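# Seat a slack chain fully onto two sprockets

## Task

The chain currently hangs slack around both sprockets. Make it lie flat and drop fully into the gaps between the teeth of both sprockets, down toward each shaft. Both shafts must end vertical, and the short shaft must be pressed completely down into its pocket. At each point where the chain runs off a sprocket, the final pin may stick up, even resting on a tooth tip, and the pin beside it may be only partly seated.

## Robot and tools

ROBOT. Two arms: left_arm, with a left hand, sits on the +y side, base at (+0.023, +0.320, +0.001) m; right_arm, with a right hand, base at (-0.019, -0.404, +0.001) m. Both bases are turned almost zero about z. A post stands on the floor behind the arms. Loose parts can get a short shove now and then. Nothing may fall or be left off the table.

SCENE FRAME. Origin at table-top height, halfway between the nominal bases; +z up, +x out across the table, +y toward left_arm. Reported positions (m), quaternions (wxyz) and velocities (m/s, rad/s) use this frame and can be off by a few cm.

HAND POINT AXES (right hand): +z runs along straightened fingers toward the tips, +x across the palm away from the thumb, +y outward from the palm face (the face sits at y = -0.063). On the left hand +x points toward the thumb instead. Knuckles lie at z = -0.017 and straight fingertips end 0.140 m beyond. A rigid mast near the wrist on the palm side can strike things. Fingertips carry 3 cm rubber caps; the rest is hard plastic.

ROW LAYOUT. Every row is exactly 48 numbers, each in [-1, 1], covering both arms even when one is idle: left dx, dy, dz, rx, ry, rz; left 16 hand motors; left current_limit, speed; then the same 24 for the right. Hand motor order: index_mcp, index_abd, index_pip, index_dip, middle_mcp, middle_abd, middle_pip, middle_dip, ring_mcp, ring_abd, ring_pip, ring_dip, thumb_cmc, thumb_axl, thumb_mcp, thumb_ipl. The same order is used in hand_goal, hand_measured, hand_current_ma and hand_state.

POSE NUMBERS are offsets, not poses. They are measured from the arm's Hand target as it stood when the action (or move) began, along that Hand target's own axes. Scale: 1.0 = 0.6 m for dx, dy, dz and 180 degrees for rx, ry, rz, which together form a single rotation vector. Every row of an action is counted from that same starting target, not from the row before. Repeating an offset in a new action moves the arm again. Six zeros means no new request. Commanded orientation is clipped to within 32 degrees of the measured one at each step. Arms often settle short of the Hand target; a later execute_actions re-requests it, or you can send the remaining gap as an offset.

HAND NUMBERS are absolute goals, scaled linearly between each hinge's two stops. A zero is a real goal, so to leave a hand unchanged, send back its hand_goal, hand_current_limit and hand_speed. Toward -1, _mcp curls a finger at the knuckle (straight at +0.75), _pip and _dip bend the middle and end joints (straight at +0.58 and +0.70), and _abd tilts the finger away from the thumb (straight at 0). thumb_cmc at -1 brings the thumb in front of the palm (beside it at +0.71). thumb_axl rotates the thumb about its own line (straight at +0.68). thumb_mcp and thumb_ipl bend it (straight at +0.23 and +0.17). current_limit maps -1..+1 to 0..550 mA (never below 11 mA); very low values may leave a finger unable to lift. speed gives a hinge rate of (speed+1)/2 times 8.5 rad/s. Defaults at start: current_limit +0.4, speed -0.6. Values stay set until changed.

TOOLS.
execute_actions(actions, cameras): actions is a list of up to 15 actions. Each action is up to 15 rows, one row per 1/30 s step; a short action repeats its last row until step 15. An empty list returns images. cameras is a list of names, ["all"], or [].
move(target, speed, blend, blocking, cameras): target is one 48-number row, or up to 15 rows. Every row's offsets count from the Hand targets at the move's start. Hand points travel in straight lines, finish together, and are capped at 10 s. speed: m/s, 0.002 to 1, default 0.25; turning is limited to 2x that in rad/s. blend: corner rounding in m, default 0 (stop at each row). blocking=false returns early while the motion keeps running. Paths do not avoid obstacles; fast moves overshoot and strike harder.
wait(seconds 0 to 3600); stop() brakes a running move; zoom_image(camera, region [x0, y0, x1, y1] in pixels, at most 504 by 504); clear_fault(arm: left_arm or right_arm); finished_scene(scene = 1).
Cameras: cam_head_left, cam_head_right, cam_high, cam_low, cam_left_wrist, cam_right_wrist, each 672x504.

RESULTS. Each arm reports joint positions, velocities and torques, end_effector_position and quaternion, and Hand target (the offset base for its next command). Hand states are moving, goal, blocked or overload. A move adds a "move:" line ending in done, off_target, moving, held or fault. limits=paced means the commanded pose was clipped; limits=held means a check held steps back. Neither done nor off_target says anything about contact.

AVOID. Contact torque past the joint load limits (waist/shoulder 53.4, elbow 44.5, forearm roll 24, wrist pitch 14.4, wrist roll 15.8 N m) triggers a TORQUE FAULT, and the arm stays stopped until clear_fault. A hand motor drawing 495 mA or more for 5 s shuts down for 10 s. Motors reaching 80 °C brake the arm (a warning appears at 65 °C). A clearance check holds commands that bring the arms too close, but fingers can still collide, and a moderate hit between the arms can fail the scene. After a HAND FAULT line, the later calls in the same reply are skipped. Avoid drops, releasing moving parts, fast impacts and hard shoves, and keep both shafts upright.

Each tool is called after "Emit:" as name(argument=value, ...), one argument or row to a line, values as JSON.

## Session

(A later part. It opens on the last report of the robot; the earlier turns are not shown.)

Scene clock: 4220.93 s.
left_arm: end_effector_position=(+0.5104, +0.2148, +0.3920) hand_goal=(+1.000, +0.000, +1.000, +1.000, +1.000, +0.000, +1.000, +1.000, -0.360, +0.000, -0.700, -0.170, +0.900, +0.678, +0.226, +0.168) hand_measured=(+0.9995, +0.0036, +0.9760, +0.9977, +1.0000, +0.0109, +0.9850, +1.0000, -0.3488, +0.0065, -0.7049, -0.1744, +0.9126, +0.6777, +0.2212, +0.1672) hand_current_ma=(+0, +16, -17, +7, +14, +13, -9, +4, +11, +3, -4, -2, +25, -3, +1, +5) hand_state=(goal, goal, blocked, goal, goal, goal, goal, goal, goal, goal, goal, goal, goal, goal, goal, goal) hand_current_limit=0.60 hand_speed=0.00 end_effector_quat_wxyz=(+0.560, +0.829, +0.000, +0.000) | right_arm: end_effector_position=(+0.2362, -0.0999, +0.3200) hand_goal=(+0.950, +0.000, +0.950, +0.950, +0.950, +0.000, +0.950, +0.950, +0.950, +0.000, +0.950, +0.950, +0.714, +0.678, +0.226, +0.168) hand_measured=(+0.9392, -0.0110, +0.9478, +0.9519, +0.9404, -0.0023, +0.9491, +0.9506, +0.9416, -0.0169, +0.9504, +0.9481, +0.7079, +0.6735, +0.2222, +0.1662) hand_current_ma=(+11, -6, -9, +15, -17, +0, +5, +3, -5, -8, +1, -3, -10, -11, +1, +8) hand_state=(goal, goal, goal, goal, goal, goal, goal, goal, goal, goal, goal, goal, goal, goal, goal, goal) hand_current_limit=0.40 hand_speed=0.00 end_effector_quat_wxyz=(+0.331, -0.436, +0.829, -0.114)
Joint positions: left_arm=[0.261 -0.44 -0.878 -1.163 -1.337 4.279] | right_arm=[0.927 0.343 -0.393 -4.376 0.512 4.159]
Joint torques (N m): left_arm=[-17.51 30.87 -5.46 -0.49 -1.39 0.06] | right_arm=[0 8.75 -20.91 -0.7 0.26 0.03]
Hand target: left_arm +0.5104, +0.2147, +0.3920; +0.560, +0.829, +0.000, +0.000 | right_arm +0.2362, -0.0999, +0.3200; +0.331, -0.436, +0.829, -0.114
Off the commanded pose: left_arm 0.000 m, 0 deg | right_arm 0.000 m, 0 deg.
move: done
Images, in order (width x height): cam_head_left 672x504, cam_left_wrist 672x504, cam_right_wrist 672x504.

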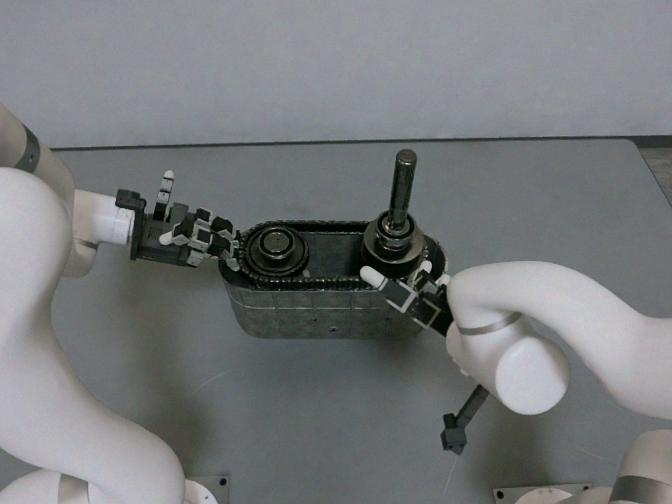

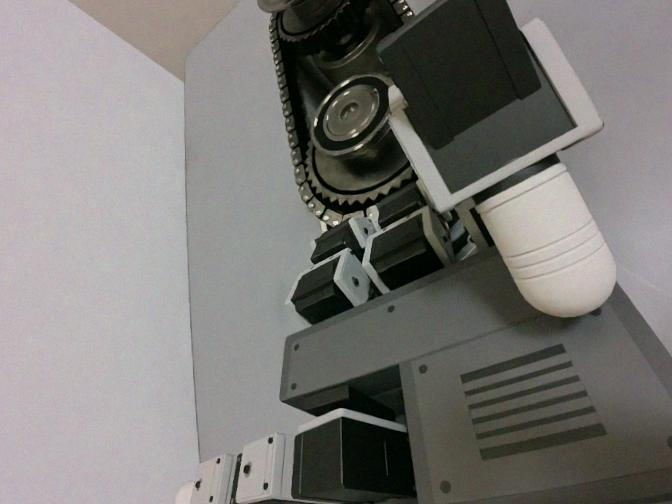

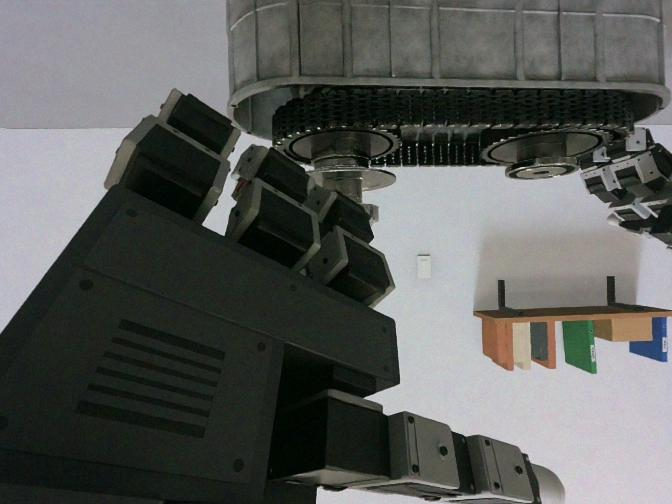

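Emit:
move(
  target=[
    [0,-0.00125,-0.0031,0,0,0, 1,0,1,1,1,0,1,1,-0.36,0,-0.70,-0.17,0.9,0.678,0.226,0.168,0.6,0, 0,0,0,0,0,0, 0.95,0,0.95,0.95,0.95,0,0.95,0.95,0.95,0,0.95,0.95,0.714,0.678,0.226,0.168,0.4,0],
  ],
  speed=0.02,
  cameras=["cam_head_left","cam_right_wrist"],
)

Emit:
zoom_image(
  camera="cam_right_wrist",
  region=[520, 80, 660, 190],
)

Emit:
move(
  target=[
    [0,0.0062,-0.0025,0,0,0, 1,0,1,1,1,0,1,1,-0.36,0,-0.70,-0.17,0.9,0.678,0.226,0.168,0.6,0, 0,0,0,0,0,0, 0.95,0,0.95,0.95,0.95,0,0.95,0.95,0.95,0,0.95,0.95,0.714,0.678,0.226,0.168,0.4,0],
  ],
  speed=0.02,
  cameras=["cam_head_left","cam_right_wrist"],
)

Emit:
zoom_image(
  camera="cam_right_wrist",
  region=[520, 80, 660, 190],
)

Scene clock: 4247.10 s.
left_arm: end_effector_position=(+0.5104, +0.2167, +0.3920) hand_goal=(+1.000, +0.000, +1.000, +1.000, +1.000, +0.000, +1.000, +1.000, -0.360, +0.000, -0.700, -0.170, +0.900, +0.678, +0.226, +0.168) hand_measured=(+0.9995, +0.0051, +0.9747, +0.9977, +1.0000, +0.0109, +0.9812, +1.0000, -0.3488, +0.0080, -0.7049, -0.1757, +0.9126, +0.6777, +0.2222, +0.1672) hand_current_ma=(+0, +14, -20, +6, +10, +12, -22, +5, +12, +9, -3, +5, +24, -5, -3, +2) hand_state=(goal, goal, blocked, goal, goal, goal, goal, goal, goal, goal, goal, goal, goal, goal, goal, goal) hand_current_limit=0.60 hand_speed=0.00 end_effector_quat_wxyz=(+0.560, +0.829, +0.000, +0.000) | right_arm: end_effector_position=(+0.2362, -0.0999, +0.3200) hand_goal=(+0.950, +0.000, +0.950, +0.950, +0.950, +0.000, +0.950, +0.950, +0.950, +0.000, +0.950, +0.950, +0.714, +0.678, +0.226, +0.168) hand_measured=(+0.9380, -0.0110, +0.9478, +0.9519, +0.9404, -0.0023, +0.9478, +0.9506, +0.9416, -0.0184, +0.9491, +0.9493, +0.7079, +0.6735, +0.2222, +0.1672) hand_current_ma=(+6, +2, -4, +1, -4, -20, +13, +19, -8, +5, +5, -24, -9, -6, +12, +18) hand_state=(goal, goal, goal, goal, goal, goal, goal, goal, goal, goal, goal, goal, goal, goal, goal, goal) hand_current_limit=0.40 hand_speed=0.00 end_effector_quat_wxyz=(+0.331, -0.436, +0.829, -0.114)
Joint positions: left_arm=[0.265 -0.441 -0.879 -1.159 -1.339 4.279] | right_arm=[0.927 0.343 -0.393 -4.376 0.512 4.159]
Joint torques (N m): left_arm=[0 30.91 -15.37 -0.49 -1.39 0.06] | right_arm=[0 8.75 -20.91 -0.7 0.26 0.03]
Hand target: left_arm +0.5104, +0.2167, +0.3920; +0.560, +0.829, +0.000, +0.000 | right_arm +0.2362, -0.0999, +0.3200; +0.331, -0.436, +0.829, -0.114
Off the commanded pose: left_arm 0.000 m, 0 deg | right_arm 0.000 m, 0 deg.
move: done

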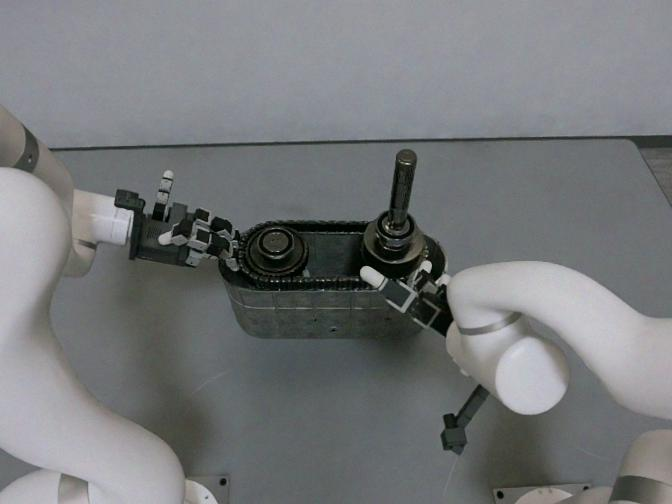

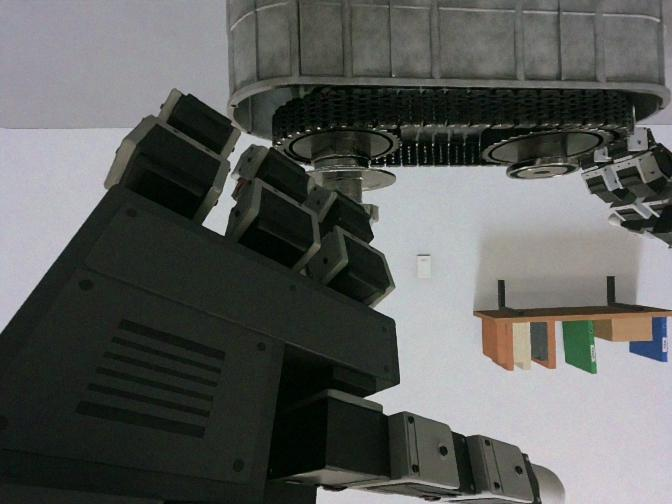

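Scaled by 3.600.

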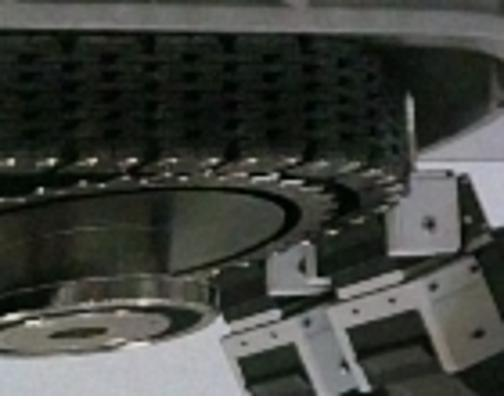

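Scene clock: 4247.60 s.
left_arm: end_effector_position=(+0.5104, +0.2168, +0.3959) hand_goal=(+1.000, +0.000, +1.000, +1.000, +1.000, +0.000, +1.000, +1.000, -0.360, +0.000, -0.700, -0.170, +0.900, +0.678, +0.226, +0.168) hand_measured=(+1.0000, +0.0051, +0.9760, +0.9977, +1.0000, +0.0124, +0.9850, +1.0000, -0.3488, +0.0065, -0.7049, -0.1744, +0.9126, +0.6777, +0.2212, +0.1672) hand_current_ma=(+4, +11, -18, +5, +8, +12, -14, +5, +12, +2, -2, +4, +19, -3, -1, -1) hand_state=(goal, goal, blocked, goal, goal, goal, goal, goal, goal, goal, goal, goal, goal, goal, goal, goal) hand_current_limit=0.60 hand_speed=0.00 end_effector_quat_wxyz=(+0.560, +0.829, +0.000, +0.000) | right_arm: end_effector_position=(+0.2362, -0.0999, +0.3200) hand_goal=(+0.950, +0.000, +0.950, +0.950, +0.950, +0.000, +0.950, +0.950, +0.950, +0.000, +0.950, +0.950, +0.714, +0.678, +0.226, +0.168) hand_measured=(+0.9392, -0.0125, +0.9465, +0.9519, +0.9404, -0.0023, +0.9491, +0.9506, +0.9404, -0.0184, +0.9504, +0.9481, +0.7067, +0.6725, +0.2212, +0.1672) hand_current_ma=(+3, -2, +0, -1, -12, -15, +0, +4, -24, -5, -2, +3, -1, -4, +7, -8) hand_state=(goal, goal, goal, goal, goal, goal, goal, goal, goal, goal, goal, goal, goal, goal, goal, goal) hand_current_limit=0.40 hand_speed=0.00 end_effector_quat_wxyz=(+0.331, -0.436, +0.829, -0.114)
Joint positions: left_arm=[0.265 -0.433 -0.88 -1.158 -1.342 4.271] | right_arm=[0.927 0.343 -0.393 -4.376 0.512 4.159]
Joint torques (N m): left_arm=[0 48.51 -15.48 -0.5 -1.38 0.06] | right_arm=[0 8.75 -20.91 -0.7 0.26 0.03]
Hand target: left_arm +0.5104, +0.2167, +0.3960; +0.560, +0.829, +0.000, +0.000 | right_arm +0.2362, -0.0999, +0.3200; +0.331, -0.436, +0.829, -0.114
Off the commanded pose: left_arm 0.000 m, 0 deg | right_arm 0.000 m, 0 deg.
move: done

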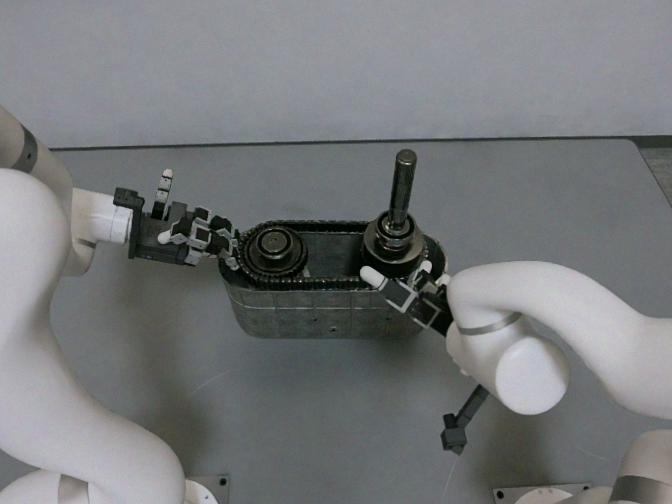

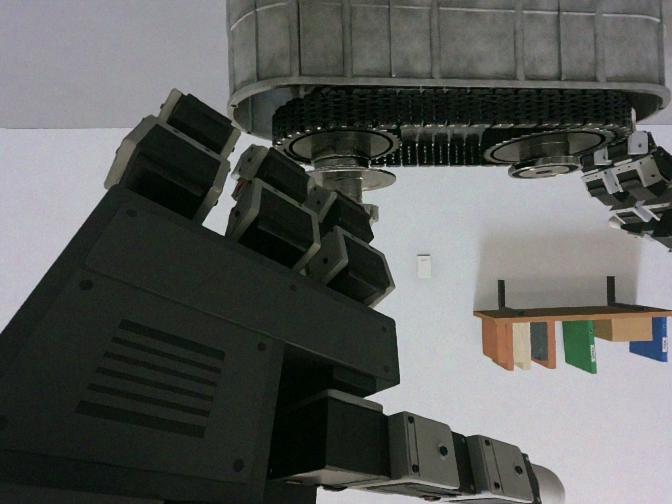

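Scaled by 3.600.

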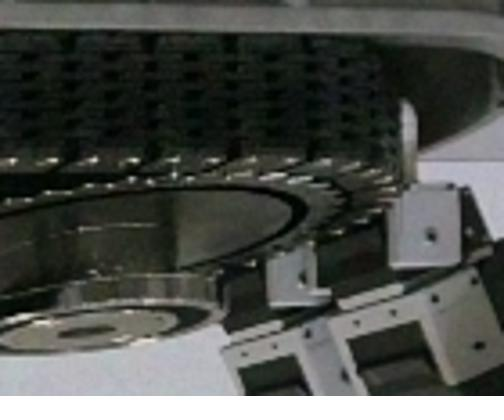

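Emit:
move(
  target=[
    [0,0.0046,-0.0019,0,0,0, 1,0,1,1,1,0,1,1,-0.36,0,-0.70,-0.17,0.9,0.678,0.226,0.168,0.6,0, 0,0,0,0,0,0, 0.95,0,0.95,0.95,0.95,0,0.95,0.95,0.95,0,0.95,0.95,0.714,0.678,0.226,0.168,0.4,0],
  ],
  speed=0.02,
  cameras=["cam_head_left","cam_right_wrist","cam_left_wrist"],
)

Emit:
zoom_image(
  camera="cam_right_wrist",
  region=[560, 90, 650, 170],
)

Emit:
zoom_image(
  camera="cam_left_wrist",
  region=[270, 60, 420, 240],
)

Emit:
zoom_image(
  camera="cam_head_left",
  region=[210, 200, 310, 290],
)

Scene clock: 4256.50 s.
left_arm: end_effector_position=(+0.5104, +0.2167, +0.3990) hand_goal=(+1.000, +0.000, +1.000, +1.000, +1.000, +0.000, +1.000, +1.000, -0.360, +0.000, -0.700, -0.170, +0.900, +0.678, +0.226, +0.168) hand_measured=(+0.9995, +0.0051, +0.9760, +0.9977, +1.0000, +0.0109, +0.9863, +1.0000, -0.3488, +0.0065, -0.7062, -0.1744, +0.9126, +0.6777, +0.2212, +0.1681) hand_current_ma=(+2, +9, -20, +4, +10, +14, -11, +2, +7, +4, -5, +3, +20, -5, -3, +2) hand_state=(goal, goal, blocked, goal, goal, goal, goal, goal, goal, goal, goal, goal, goal, goal, goal, goal) hand_current_limit=0.60 hand_speed=0.00 end_effector_quat_wxyz=(+0.560, +0.829, +0.000, +0.000) | right_arm: end_effector_position=(+0.2362, -0.0999, +0.3200) hand_goal=(+0.950, +0.000, +0.950, +0.950, +0.950, +0.000, +0.950, +0.950, +0.950, +0.000, +0.950, +0.950, +0.714, +0.678, +0.226, +0.168) hand_measured=(+0.9404, -0.0110, +0.9465, +0.9519, +0.9404, -0.0023, +0.9491, +0.9506, +0.9416, -0.0184, +0.9504, +0.9481, +0.7079, +0.6725, +0.2212, +0.1672) hand_current_ma=(+1, +1, +2, -8, +3, -8, +12, +26, -3, +5, -5, -3, +1, -4, +12, +22) hand_state=(goal, goal, goal, goal, goal, goal, goal, goal, goal, goal, goal, goal, goal, goal, goal, goal) hand_current_limit=0.40 hand_speed=0.00 end_effector_quat_wxyz=(+0.331, -0.436, +0.829, -0.114)
Joint positions: left_arm=[0.265 -0.428 -0.881 -1.156 -1.345 4.265] | right_arm=[0.927 0.343 -0.393 -4.376 0.512 4.159]
Joint torques (N m): left_arm=[0 30.67 -15.57 -0.51 -1.38 0.06] | right_arm=[0 8.75 -20.91 -0.7 0.26 0.03]
Hand target: left_arm +0.5104, +0.2168, +0.3990; +0.560, +0.829, +0.000, +0.000 | right_arm +0.2362, -0.0999, +0.3200; +0.331, -0.436, +0.829, -0.114
Off the commanded pose: left_arm 0.000 m, 0 deg | right_arm 0.000 m, 0 deg.
move: done
Images, in order (width x height): cam_head_left 672x504, cam_left_wrist 672x504, cam_right_wrist 672x504.

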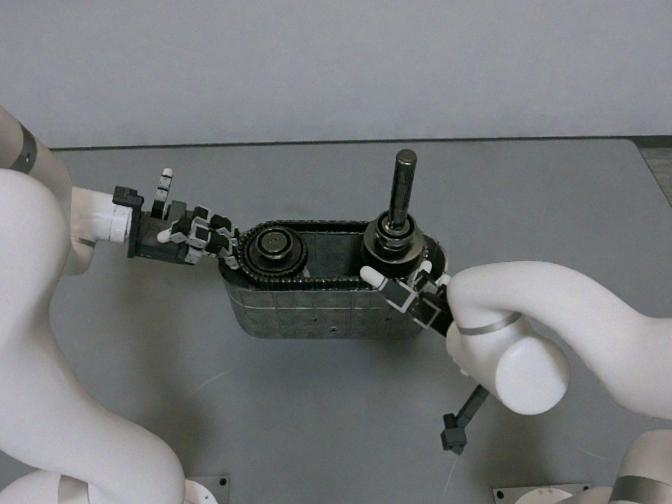

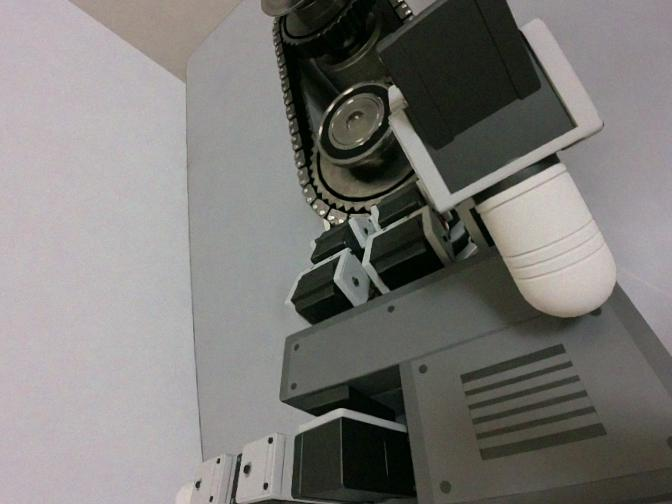

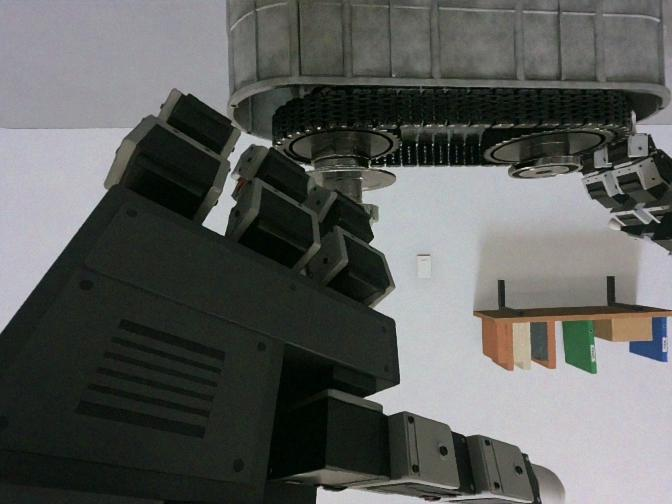

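Scaled by 5.600.

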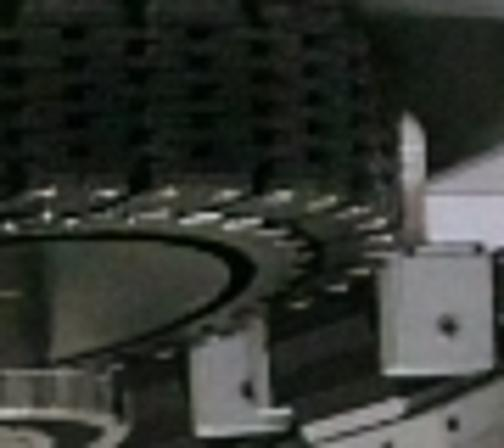

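Scaled by 2.800.

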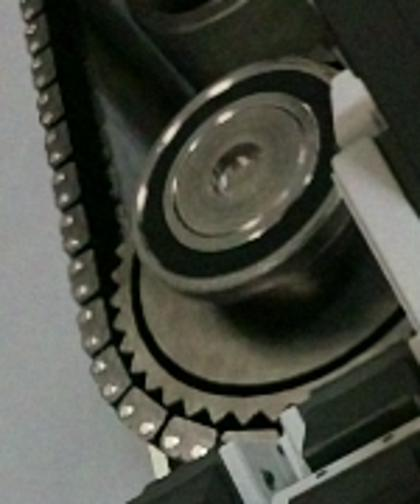

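Scaled by 5.040.

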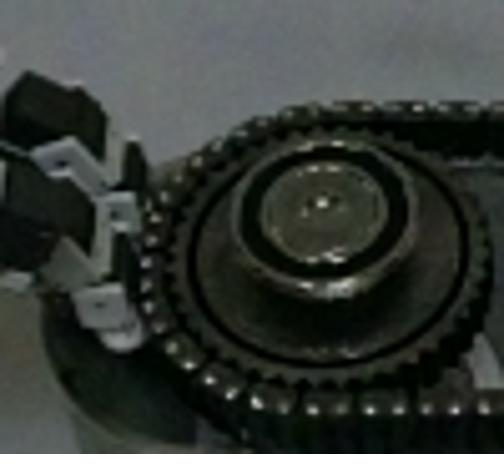

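Emit:
move(
  target=[
    [0,0,0,0,0,0, 1,0,1,1,1,0,1,1,-0.36,0,-0.70,-0.17,0.9,0.678,0.226,0.168,0.6,0, 0.0599,0.0637,0.1005,0,0,0, 0.95,0,0.95,0.95,0.95,0,0.95,0.95,0.95,0,0.95,0.95,0.714,0.678,0.226,0.168,0.4,0],
  ],
  speed=0.08,
  cameras=["cam_head_left","cam_right_wrist"],
)

Emit:
zoom_image(
  camera="cam_right_wrist",
  region=[470, 180, 672, 310],
)

Scene clock: 4280.63 s.
left_arm: end_effector_position=(+0.5104, +0.2168, +0.3990) hand_goal=(+1.000, +0.000, +1.000, +1.000, +1.000, +0.000, +1.000, +1.000, -0.360, +0.000, -0.700, -0.170, +0.900, +0.678, +0.226, +0.168) hand_measured=(+0.9995, +0.0065, +0.9747, +0.9990, +1.0000, +0.0109, +0.9863, +1.0000, -0.3488, +0.0080, -0.7049, -0.1757, +0.9139, +0.6777, +0.2222, +0.1681) hand_current_ma=(+6, +10, -19, +4, +11, +10, -15, +8, +15, +3, -3, +1, +20, -5, -2, +2) hand_state=(goal, goal, blocked, goal, goal, goal, goal, goal, goal, goal, goal, goal, goal, goal, goal, goal) hand_current_limit=0.60 hand_speed=0.00 end_effector_quat_wxyz=(+0.560, +0.829, +0.000, +0.000) | right_arm: end_effector_position=(+0.2361, -0.0999, +0.2401) hand_goal=(+0.950, +0.000, +0.950, +0.950, +0.950, +0.000, +0.950, +0.950, +0.950, +0.000, +0.950, +0.950, +0.714, +0.678, +0.226, +0.168) hand_measured=(+0.9392, -0.0125, +0.9465, +0.9531, +0.9404, -0.0037, +0.9478, +0.9506, +0.9404, -0.0169, +0.9491, +0.9481, +0.7079, +0.6735, +0.2222, +0.1672) hand_current_ma=(+3, -7, -14, +8, -18, -2, +17, +5, -13, -7, -7, -9, +9, +10, +0, -8) hand_state=(goal, goal, goal, goal, goal, goal, goal, goal, goal, goal, goal, goal, goal, goal, goal, goal) hand_current_limit=0.40 hand_speed=0.00 end_effector_quat_wxyz=(+0.331, -0.436, +0.829, -0.114)
Joint positions: left_arm=[0.265 -0.427 -0.881 -1.156 -1.345 4.265] | right_arm=[0.927 0.153 -0.313 -4.876 0.488 4.726]
Joint torques (N m): left_arm=[0 30.67 -15.57 -0.51 -1.38 0.06] | right_arm=[0 2.07 -18.3 -0.29 0.82 0.03]
Hand target: left_arm +0.5104, +0.2168, +0.3990; +0.560, +0.829, +0.000, +0.000 | right_arm +0.2361, -0.0999, +0.2401; +0.331, -0.436, +0.829, -0.114
Off the commanded pose: left_arm 0.000 m, 0 deg | right_arm 0.000 m, 0 deg.
move: done

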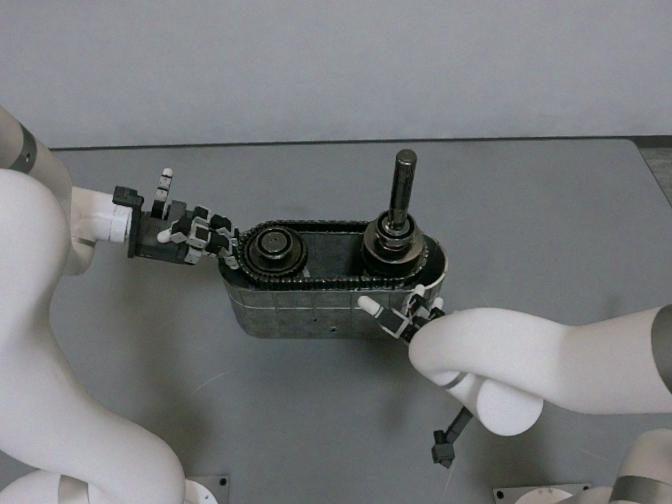

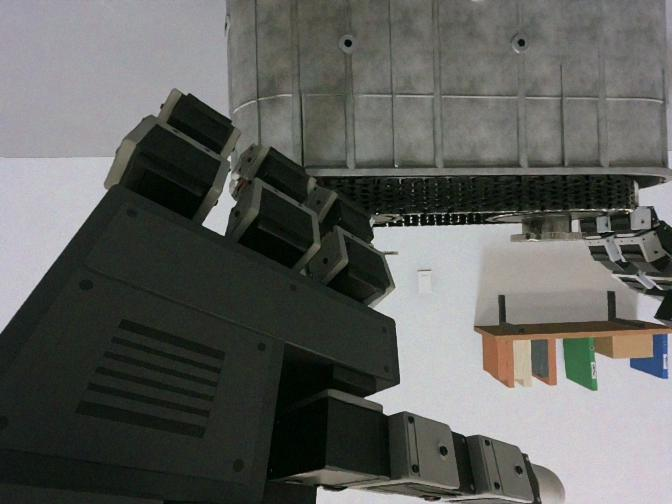

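Scaled by 2.495.

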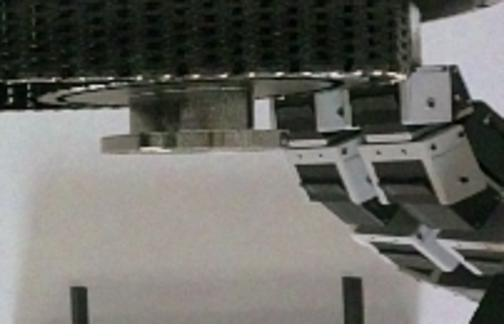

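Emit:
zoom_image(
  camera="cam_right_wrist",
  region=[550, 180, 650, 250],
)

Emit:
zoom_image(
  camera="cam_right_wrist",
  region=[460, 190, 560, 250],
)

Emit:
zoom_image(
  camera="cam_right_wrist",
  region=[360, 190, 460, 250],
)

Scaled by 5.040.

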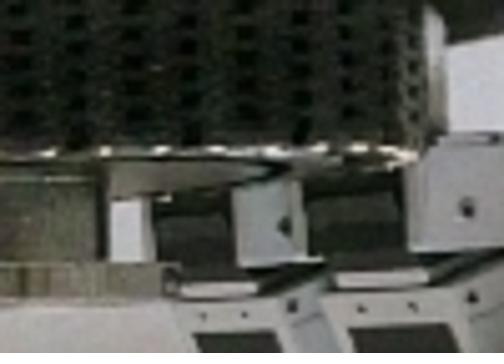

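Scaled by 5.040.

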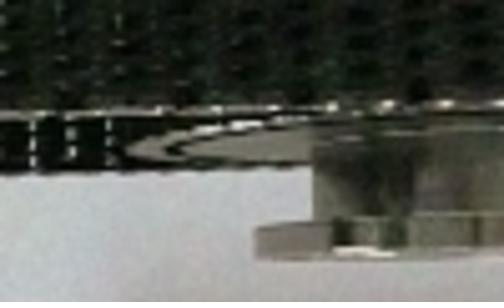

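Scaled by 5.040.

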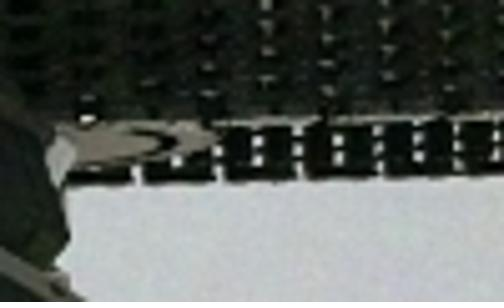

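Emit:
move(
  target=[
    [0,-0.00125,-0.0031,0,0,0, 1,0,1,1,1,0,1,1,-0.36,0,-0.70,-0.17,0.9,0.678,0.226,0.168,0.6,0, 0,0,0,0,0,0, 0.95,0,0.95,0.95,0.95,0,0.95,0.95,0.95,0,0.95,0.95,0.714,0.678,0.226,0.168,0.4,0],
    [0,-0.00375,-0.0093,0,0,0, 1,0,1,1,1,0,1,1,-0.36,0,-0.70,-0.17,0.9,0.678,0.226,0.168,0.6,0, 0,0,0,0,0,0, 0.95,0,0.95,0.95,0.95,0,0.95,0.95,0.95,0,0.95,0.95,0.714,0.678,0.226,0.168,0.4,0],
    [0,0.1043,-0.0525,0,0,0, 1,0,1,1,1,0,1,1,-0.36,0,-0.70,-0.17,0.9,0.678,0.226,0.168,0.6,0, 0,0,0,0,0,0, 0.95,0,0.95,0.95,0.95,0,0.95,0.95,0.95,0,0.95,0.95,0.714,0.678,0.226,0.168,0.4,0],
  ],
  speed=[0.03,0.03,0.08],
  cameras=["cam_head_left","cam_right_wrist"],
)

Emit:
zoom_image(
  camera="cam_right_wrist",
  region=[460, 180, 672, 250],
)

Scene clock: 4383.80 s.
left_arm: end_effector_position=(+0.5104, +0.2226, +0.4687) hand_goal=(+1.000, +0.000, +1.000, +1.000, +1.000, +0.000, +1.000, +1.000, -0.360, +0.000, -0.700, -0.170, +0.900, +0.678, +0.226, +0.168) hand_measured=(+1.0000, +0.0051, +0.9760, +0.9977, +0.9995, +0.0095, +0.9760, +1.0000, -0.3488, +0.0080, -0.7049, -0.1744, +0.9139, +0.6777, +0.2222, +0.1672) hand_current_ma=(+1, +12, -13, +5, +11, +9, -22, +5, +16, +3, -6, +1, +22, -5, +0, +5) hand_state=(goal, goal, blocked, goal, goal, goal, blocked, goal, goal, goal, goal, goal, goal, goal, goal, goal) hand_current_limit=0.60 hand_speed=0.00 end_effector_quat_wxyz=(+0.560, +0.829, +0.000, +0.000) | right_arm: end_effector_position=(+0.2361, -0.0999, +0.2401) hand_goal=(+0.950, +0.000, +0.950, +0.950, +0.950, +0.000, +0.950, +0.950, +0.950, +0.000, +0.950, +0.950, +0.714, +0.678, +0.226, +0.168) hand_measured=(+0.9380, -0.0110, +0.9478, +0.9519, +0.9404, -0.0023, +0.9491, +0.9506, +0.9416, -0.0184, +0.9504, +0.9481, +0.7079, +0.6735, +0.2222, +0.1672) hand_current_ma=(+3, -3, -10, +5, -15, +5, +5, -4, -1, -3, -2, +1, -16, +0, -7, -3) hand_state=(goal, goal, goal, goal, goal, goal, goal, goal, goal, goal, goal, goal, goal, goal, goal, goal) hand_current_limit=0.40 hand_speed=0.00 end_effector_quat_wxyz=(+0.331, -0.436, +0.829, -0.114)
Joint positions: left_arm=[0.277 -0.309 -0.916 -1.119 -1.415 4.125] | right_arm=[0.927 0.153 -0.313 -4.876 0.488 4.726]
Joint torques (N m): left_arm=[0 28.51 -17.41 -0.64 -1.27 0.06] | right_arm=[0 12.76 -18.3 -0.29 0.82 0.03]
Hand target: left_arm +0.5104, +0.2226, +0.4688; +0.560, +0.829, +0.000, +0.000 | right_arm +0.2361, -0.0999, +0.2401; +0.331, -0.436, +0.829, -0.114
Off the commanded pose: left_arm 0.000 m, 0 deg | right_arm 0.000 m, 0 deg.
move: done

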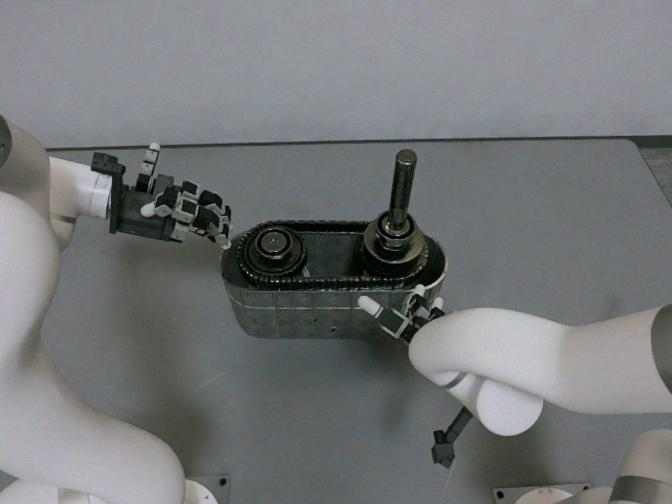

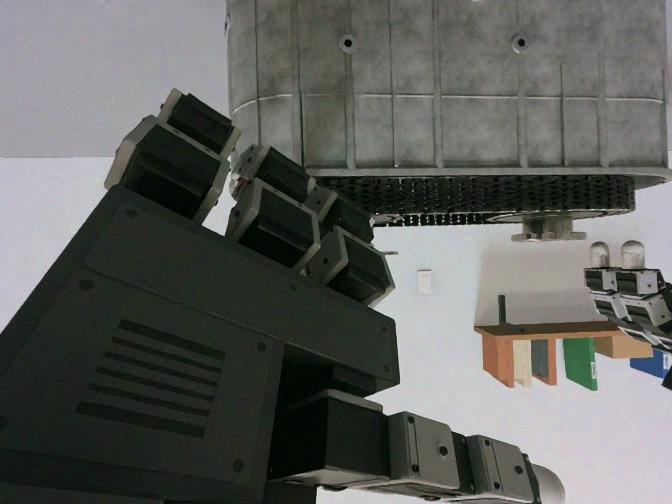

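Scaled by 2.377.

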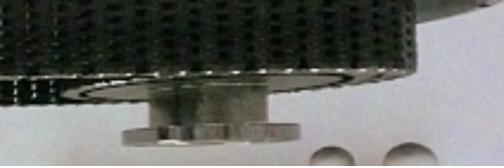

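Emit:
zoom_image(
  camera="cam_right_wrist",
  region=[470, 190, 560, 250],
)

Emit:
zoom_image(
  camera="cam_right_wrist",
  region=[550, 190, 650, 250],
)

Scaled by 5.600.

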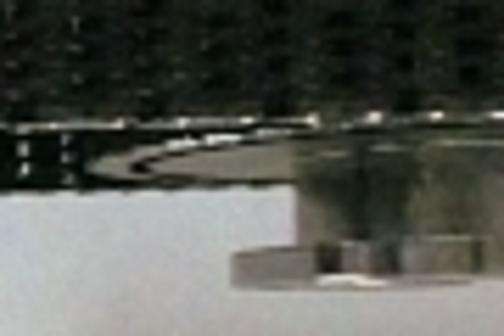

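Scaled by 5.040.

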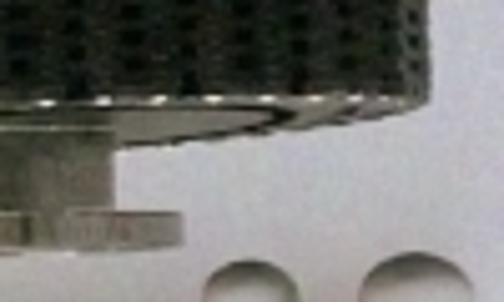

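Emit:
move(
  target=[
    [0,0.0023,-0.2167,0,0,-0.5, 1,0,1,1,1,0,1,1,-0.36,0,-0.70,-0.17,0.9,0.678,0.226,0.168,0.6,0, 0,0,0,0,0,0, 0.95,0,0.95,0.95,0.95,0,0.95,0.95,0.95,0,0.95,0.95,0.714,0.678,0.226,0.168,0.4,0],
  ],
  speed=0.3,
)

Emit:
move(
  target=[
    [0,0,0,0,0,-0.5, 1,0,1,1,1,0,1,1,-0.36,0,-0.70,-0.17,0.9,0.678,0.226,0.168,0.6,0, 0,0,0,0,0,0, 0.95,0,0.95,0.95,0.95,0,0.95,0.95,0.95,0,0.95,0.95,0.714,0.678,0.226,0.168,0.4,0],
  ],
  speed=0.3,
)

Emit:
move(
  target=[
    [0,0,0,-0.294,0,0, 1,0,1,1,1,0,1,1,-0.36,0,-0.70,-0.17,0.9,0.678,0.226,0.168,0.6,0, 0,0,0,0,0,0, 0.95,0,0.95,0.95,0.95,0,0.95,0.95,0.95,0,0.95,0.95,0.714,0.678,0.226,0.168,0.4,0],
  ],
  speed=0.25,
  cameras=["cam_head_left","cam_right_wrist"],
)

Scene clock: 4406.50 s.
left_arm: end_effector_position=(+0.5105, +0.3427, +0.5186) hand_goal=(+1.000, +0.000, +1.000, +1.000, +1.000, +0.000, +1.000, +1.000, -0.360, +0.000, -0.700, -0.170, +0.900, +0.678, +0.226, +0.168) hand_measured=(+0.9922, +0.0051, +0.9747, +0.9977, +0.9947, +0.0095, +0.9760, +1.0000, -0.3488, +0.0080, -0.7049, -0.1744, +0.8963, +0.6777, +0.2212, +0.1672) hand_current_ma=(-1, +12, -22, +4, +7, +11, -24, +2, +12, +3, -1, +2, +5, -5, -2, +3) hand_state=(goal, goal, blocked, goal, goal, goal, blocked, goal, goal, goal, goal, goal, goal, goal, goal, goal) hand_current_limit=0.60 hand_speed=0.00 end_effector_quat_wxyz=(+0.396, +0.586, +0.586, -0.396) | right_arm: end_effector_position=(+0.2361, -0.0999, +0.2401) hand_goal=(+0.950, +0.000, +0.950, +0.950, +0.950, +0.000, +0.950, +0.950, +0.950, +0.000, +0.950, +0.950, +0.714, +0.678, +0.226, +0.168) hand_measured=(+0.9392, -0.0110, +0.9478, +0.9506, +0.9404, -0.0023, +0.9491, +0.9506, +0.9416, -0.0184, +0.9504, +0.9468, +0.7067, +0.6735, +0.2222, +0.1662) hand_current_ma=(-3, -7, -13, +1, +4, +3, -8, +8, -25, +3, -3, -8, -11, +0, +6, -4) hand_state=(goal, goal, goal, goal, goal, goal, goal, goal, goal, goal, goal, goal, goal, goal, goal, goal) hand_current_limit=0.40 hand_speed=0.00 end_effector_quat_wxyz=(+0.331, -0.436, +0.829, -0.114)
Joint positions: left_arm=[0.484 -0.066 -1.002 -0.966 -1.706 2.345] | right_arm=[0.927 0.153 -0.313 -4.876 0.488 4.726]
Joint torques (N m): left_arm=[0 22.16 -19.65 -0.71 -1.04 0.05] | right_arm=[0 12.76 -18.3 -0.29 0.82 0.03]
Hand target: left_arm +0.5105, +0.3427, +0.5186; +0.396, +0.586, +0.586, -0.396 | right_arm +0.2361, -0.0999, +0.2401; +0.331, -0.436, +0.829, -0.114
Off the commanded pose: left_arm 0.000 m, 0 deg | right_arm 0.000 m, 0 deg.
move: done

Scene clock: 4409.67 s.
left_arm: end_effector_position=(+0.5105, +0.3427, +0.5186) hand_goal=(+1.000, +0.000, +1.000, +1.000, +1.000, +0.000, +1.000, +1.000, -0.360, +0.000, -0.700, -0.170, +0.900, +0.678, +0.226, +0.168) hand_measured=(+0.9874, +0.0051, +0.9760, +0.9990, +0.9862, +0.0080, +0.9760, +1.0000, -0.3488, +0.0080, -0.6972, -0.1744, +0.8887, +0.6777, +0.2212, +0.1672) hand_current_ma=(-13, +10, -17, +7, -5, +11, -27, +9, +13, +7, +1, +0, -3, -1, -3, -1) hand_state=(goal, goal, blocked, goal, goal, goal, blocked, goal, goal, goal, goal, goal, goal, goal, goal, goal) hand_current_limit=0.60 hand_speed=0.00 end_effector_quat_wxyz=(+0.000, +0.000, +0.829, -0.560) | right_arm: end_effector_position=(+0.2361, -0.0999, +0.2401) hand_goal=(+0.950, +0.000, +0.950, +0.950, +0.950, +0.000, +0.950, +0.950, +0.950, +0.000, +0.950, +0.950, +0.714, +0.678, +0.226, +0.168) hand_measured=(+0.9392, -0.0110, +0.9478, +0.9519, +0.9404, -0.0023, +0.9478, +0.9506, +0.9404, -0.0184, +0.9504, +0.9481, +0.7079, +0.6735, +0.2222, +0.1672) hand_current_ma=(+5, -17, +1, +15, -1, -17, -1, +0, -16, -11, +6, -14, +6, -3, +4, -4) hand_state=(goal, goal, goal, goal, goal, goal, goal, goal, goal, goal, goal, goal, goal, goal, goal, goal) hand_current_limit=0.40 hand_speed=0.00 end_effector_quat_wxyz=(+0.331, -0.436, +0.829, -0.114)
Joint positions: left_arm=[0.352 -0.256 -1.35 -1.061 -1.694 0.58] | right_arm=[0.927 0.153 -0.313 -4.876 0.488 4.726]
Joint torques (N m): left_arm=[0 29.41 -20.13 -0.87 -0.85 -0.06] | right_arm=[0 12.76 -18.3 -0.29 0.82 0.03]
Hand target: left_arm +0.5105, +0.3427, +0.5186; +0.000, +0.000, +0.829, -0.560 | right_arm +0.2361, -0.0999, +0.2401; +0.331, -0.436, +0.829, -0.114
Off the commanded pose: left_arm 0.000 m, 0 deg | right_arm 0.000 m, 0 deg.
move: done

Scene clock: 4412.03 s.
left_arm: end_effector_position=(+0.5105, +0.3427, +0.5186) hand_goal=(+1.000, +0.000, +1.000, +1.000, +1.000, +0.000, +1.000, +1.000, -0.360, +0.000, -0.700, -0.170, +0.900, +0.678, +0.226, +0.168) hand_measured=(+0.9874, +0.0051, +0.9747, +0.9990, +0.9862, +0.0095, +0.9760, +1.0000, -0.3476, +0.0080, -0.6959, -0.1744, +0.8887, +0.6767, +0.2222, +0.1681) hand_current_ma=(-11, +13, -21, +4, -3, +10, -28, +4, +12, +2, +4, +5, -2, +0, -1, -1) hand_state=(goal, goal, blocked, goal, goal, goal, blocked, goal, goal, goal, goal, goal, goal, goal, goal, goal) hand_current_limit=0.60 hand_speed=0.00 end_effector_quat_wxyz=(+0.000, +0.000, +0.991, -0.132) | right_arm: end_effector_position=(+0.2361, -0.0999, +0.2401) hand_goal=(+0.950, +0.000, +0.950, +0.950, +0.950, +0.000, +0.950, +0.950, +0.950, +0.000, +0.950, +0.950, +0.714, +0.678, +0.226, +0.168) hand_measured=(+0.9380, -0.0110, +0.9465, +0.9519, +0.9392, -0.0023, +0.9478, +0.9506, +0.9416, -0.0169, +0.9491, +0.9481, +0.7092, +0.6735, +0.2212, +0.1662) hand_current_ma=(+7, +6, +0, -5, -2, -3, +5, +10, +4, -4, -11, -6, -12, +14, +1, +16) hand_state=(goal, goal, goal, goal, goal, goal, goal, goal, goal, goal, goal, goal, goal, goal, goal, goal) hand_current_limit=0.40 hand_speed=0.00 end_effector_quat_wxyz=(+0.331, -0.436, +0.829, -0.114)
Joint positions: left_arm=[-0.016 -0.151 -1.39 -0.279 -1.25 0.086] | right_arm=[0.927 0.153 -0.313 -4.876 0.488 4.726]
Joint torques (N m): left_arm=[0 26.3 -20.75 0.37 -0.1 -0.02] | right_arm=[0 12.76 -18.3 -0.29 0.82 0.03]
Hand target: left_arm +0.5105, +0.3427, +0.5186; +0.000, +0.000, +0.991, -0.132 | right_arm +0.2361, -0.0999, +0.2401; +0.331, -0.436, +0.829, -0.114
Off the commanded pose: left_arm 0.000 m, 0 deg | right_arm 0.000 m, 0 deg.
move: done

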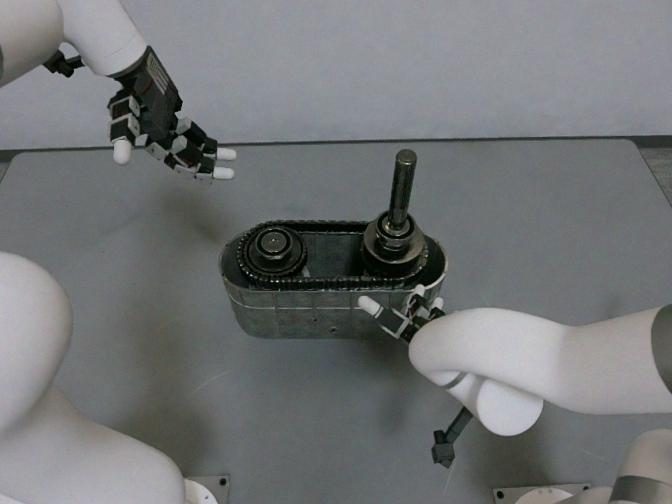

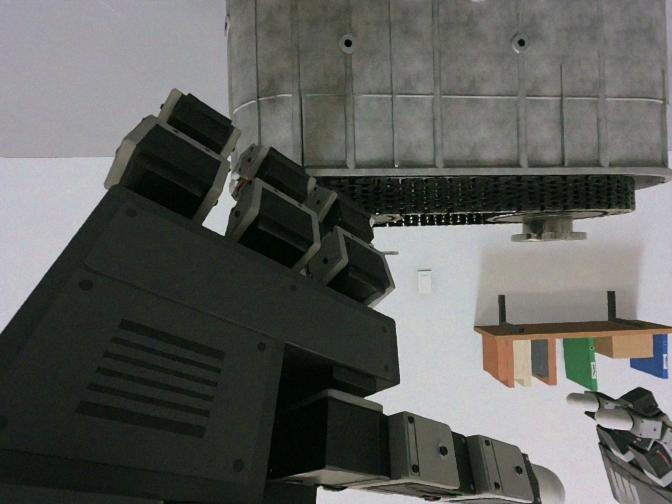

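Emit:
move(
  target=[
    [0,-0.0802,0.2955,0,0,0, 1,0,1,1,1,0,1,1,-0.36,0,-0.70,-0.17,0.9,0.678,0.226,0.168,0.6,0, 0,0,0,0,0,0, 0.95,0,0.95,0.95,0.95,0,0.95,0.95,0.95,0,0.95,0.95,0.714,0.678,0.226,0.168,0.4,0],
  ],
  speed=0.15,
  cameras=["cam_head_left","cam_right_wrist","cam_left_wrist"],
)

Emit:
zoom_image(
  camera="cam_head_left",
  region=[200, 190, 320, 300],
)

Emit:
zoom_image(
  camera="cam_right_wrist",
  region=[460, 180, 672, 330],
)

Scene clock: 4425.13 s.
left_arm: end_effector_position=(+0.5104, +0.2499, +0.3601) hand_goal=(+1.000, +0.000, +1.000, +1.000, +1.000, +0.000, +1.000, +1.000, -0.360, +0.000, -0.700, -0.170, +0.900, +0.678, +0.226, +0.168) hand_measured=(+0.9874, +0.0065, +0.9760, +0.9977, +0.9874, +0.0080, +0.9760, +1.0000, -0.3476, +0.0080, -0.6972, -0.1757, +0.8900, +0.6777, +0.2212, +0.1681) hand_current_ma=(-10, +14, -19, +5, -4, +9, -28, +4, +15, -3, +9, +4, -3, -3, -2, +0) hand_state=(goal, goal, blocked, goal, goal, goal, blocked, goal, goal, goal, goal, goal, goal, goal, goal, goal) hand_current_limit=0.60 hand_speed=0.00 end_effector_quat_wxyz=(+0.000, +0.000, +0.991, -0.132) | right_arm: end_effector_position=(+0.2361, -0.0999, +0.2401) hand_goal=(+0.950, +0.000, +0.950, +0.950, +0.950, +0.000, +0.950, +0.950, +0.950, +0.000, +0.950, +0.950, +0.714, +0.678, +0.226, +0.168) hand_measured=(+0.9392, -0.0110, +0.9465, +0.9519, +0.9404, -0.0023, +0.9491, +0.9519, +0.9416, -0.0184, +0.9491, +0.9481, +0.7067, +0.6735, +0.2212, +0.1662) hand_current_ma=(+6, -1, -7, +3, -14, -10, -3, -7, -21, +4, -4, -13, -14, +3, -8, +1) hand_state=(goal, goal, goal, goal, goal, goal, goal, goal, goal, goal, goal, goal, goal, goal, goal, goal) hand_current_limit=0.40 hand_speed=0.00 end_effector_quat_wxyz=(+0.331, -0.436, +0.829, -0.114)
Joint positions: left_arm=[-0.196 -0.239 -1.136 -0.341 -0.877 0.033] | right_arm=[0.927 0.153 -0.313 -4.876 0.488 4.726]
Joint torques (N m): left_arm=[0 29.06 -20.38 0.29 -0.08 -0.02] | right_arm=[0 12.76 -18.3 -0.29 0.82 0.03]
Hand target: left_arm +0.5104, +0.2499, +0.3601; +0.000, +0.000, +0.991, -0.132 | right_arm +0.2361, -0.0999, +0.2401; +0.331, -0.436, +0.829, -0.114
Off the commanded pose: left_arm 0.000 m, 0 deg | right_arm 0.000 m, 0 deg.
move: done
Images, in order (width x height): cam_head_left 672x504, cam_left_wrist 672x504, cam_right_wrist 672x504.

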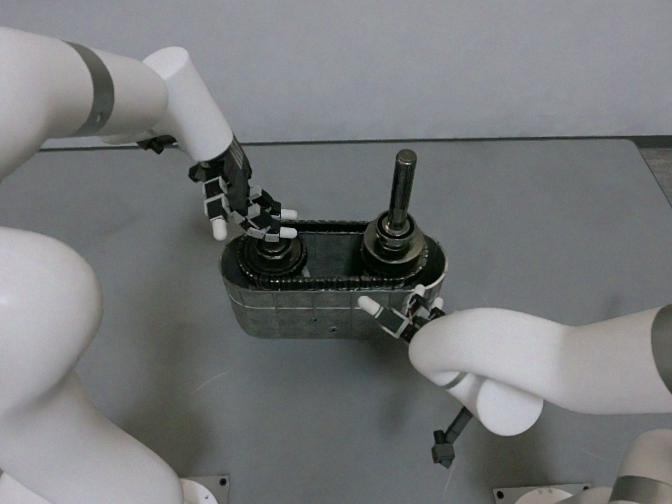

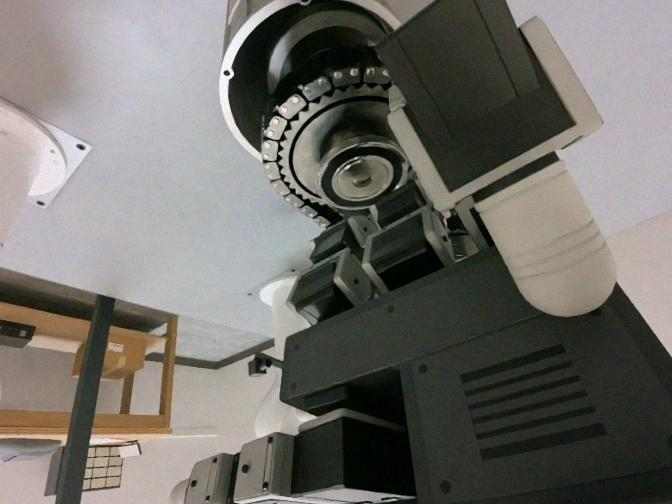

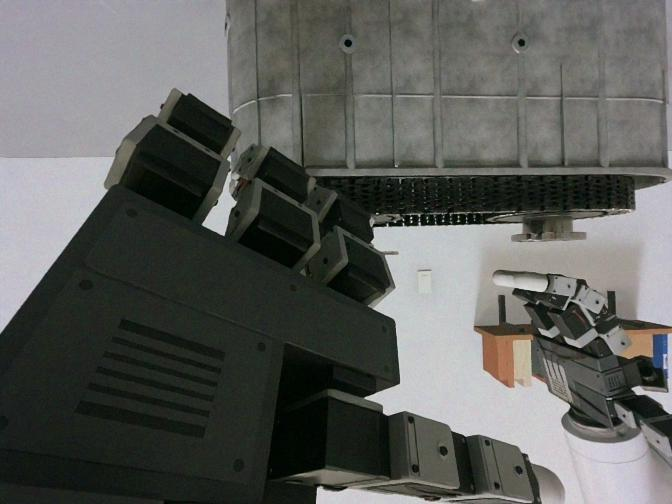

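Scaled by 4.200.

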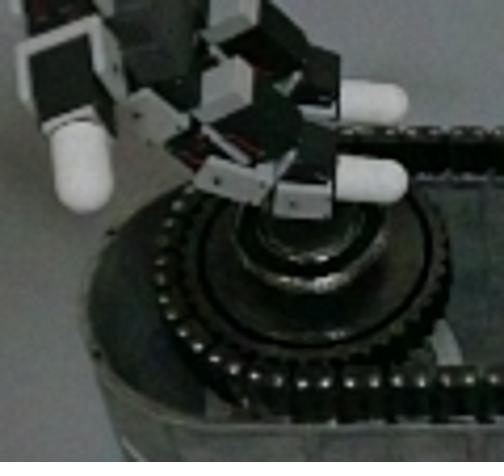

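Scaled by 2.377.

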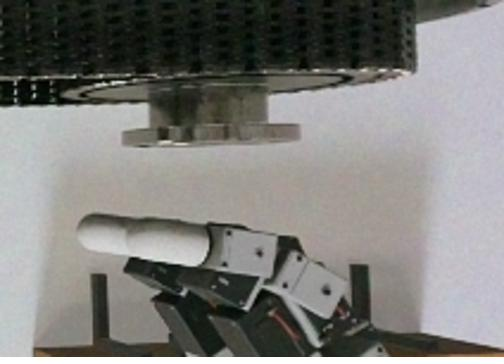

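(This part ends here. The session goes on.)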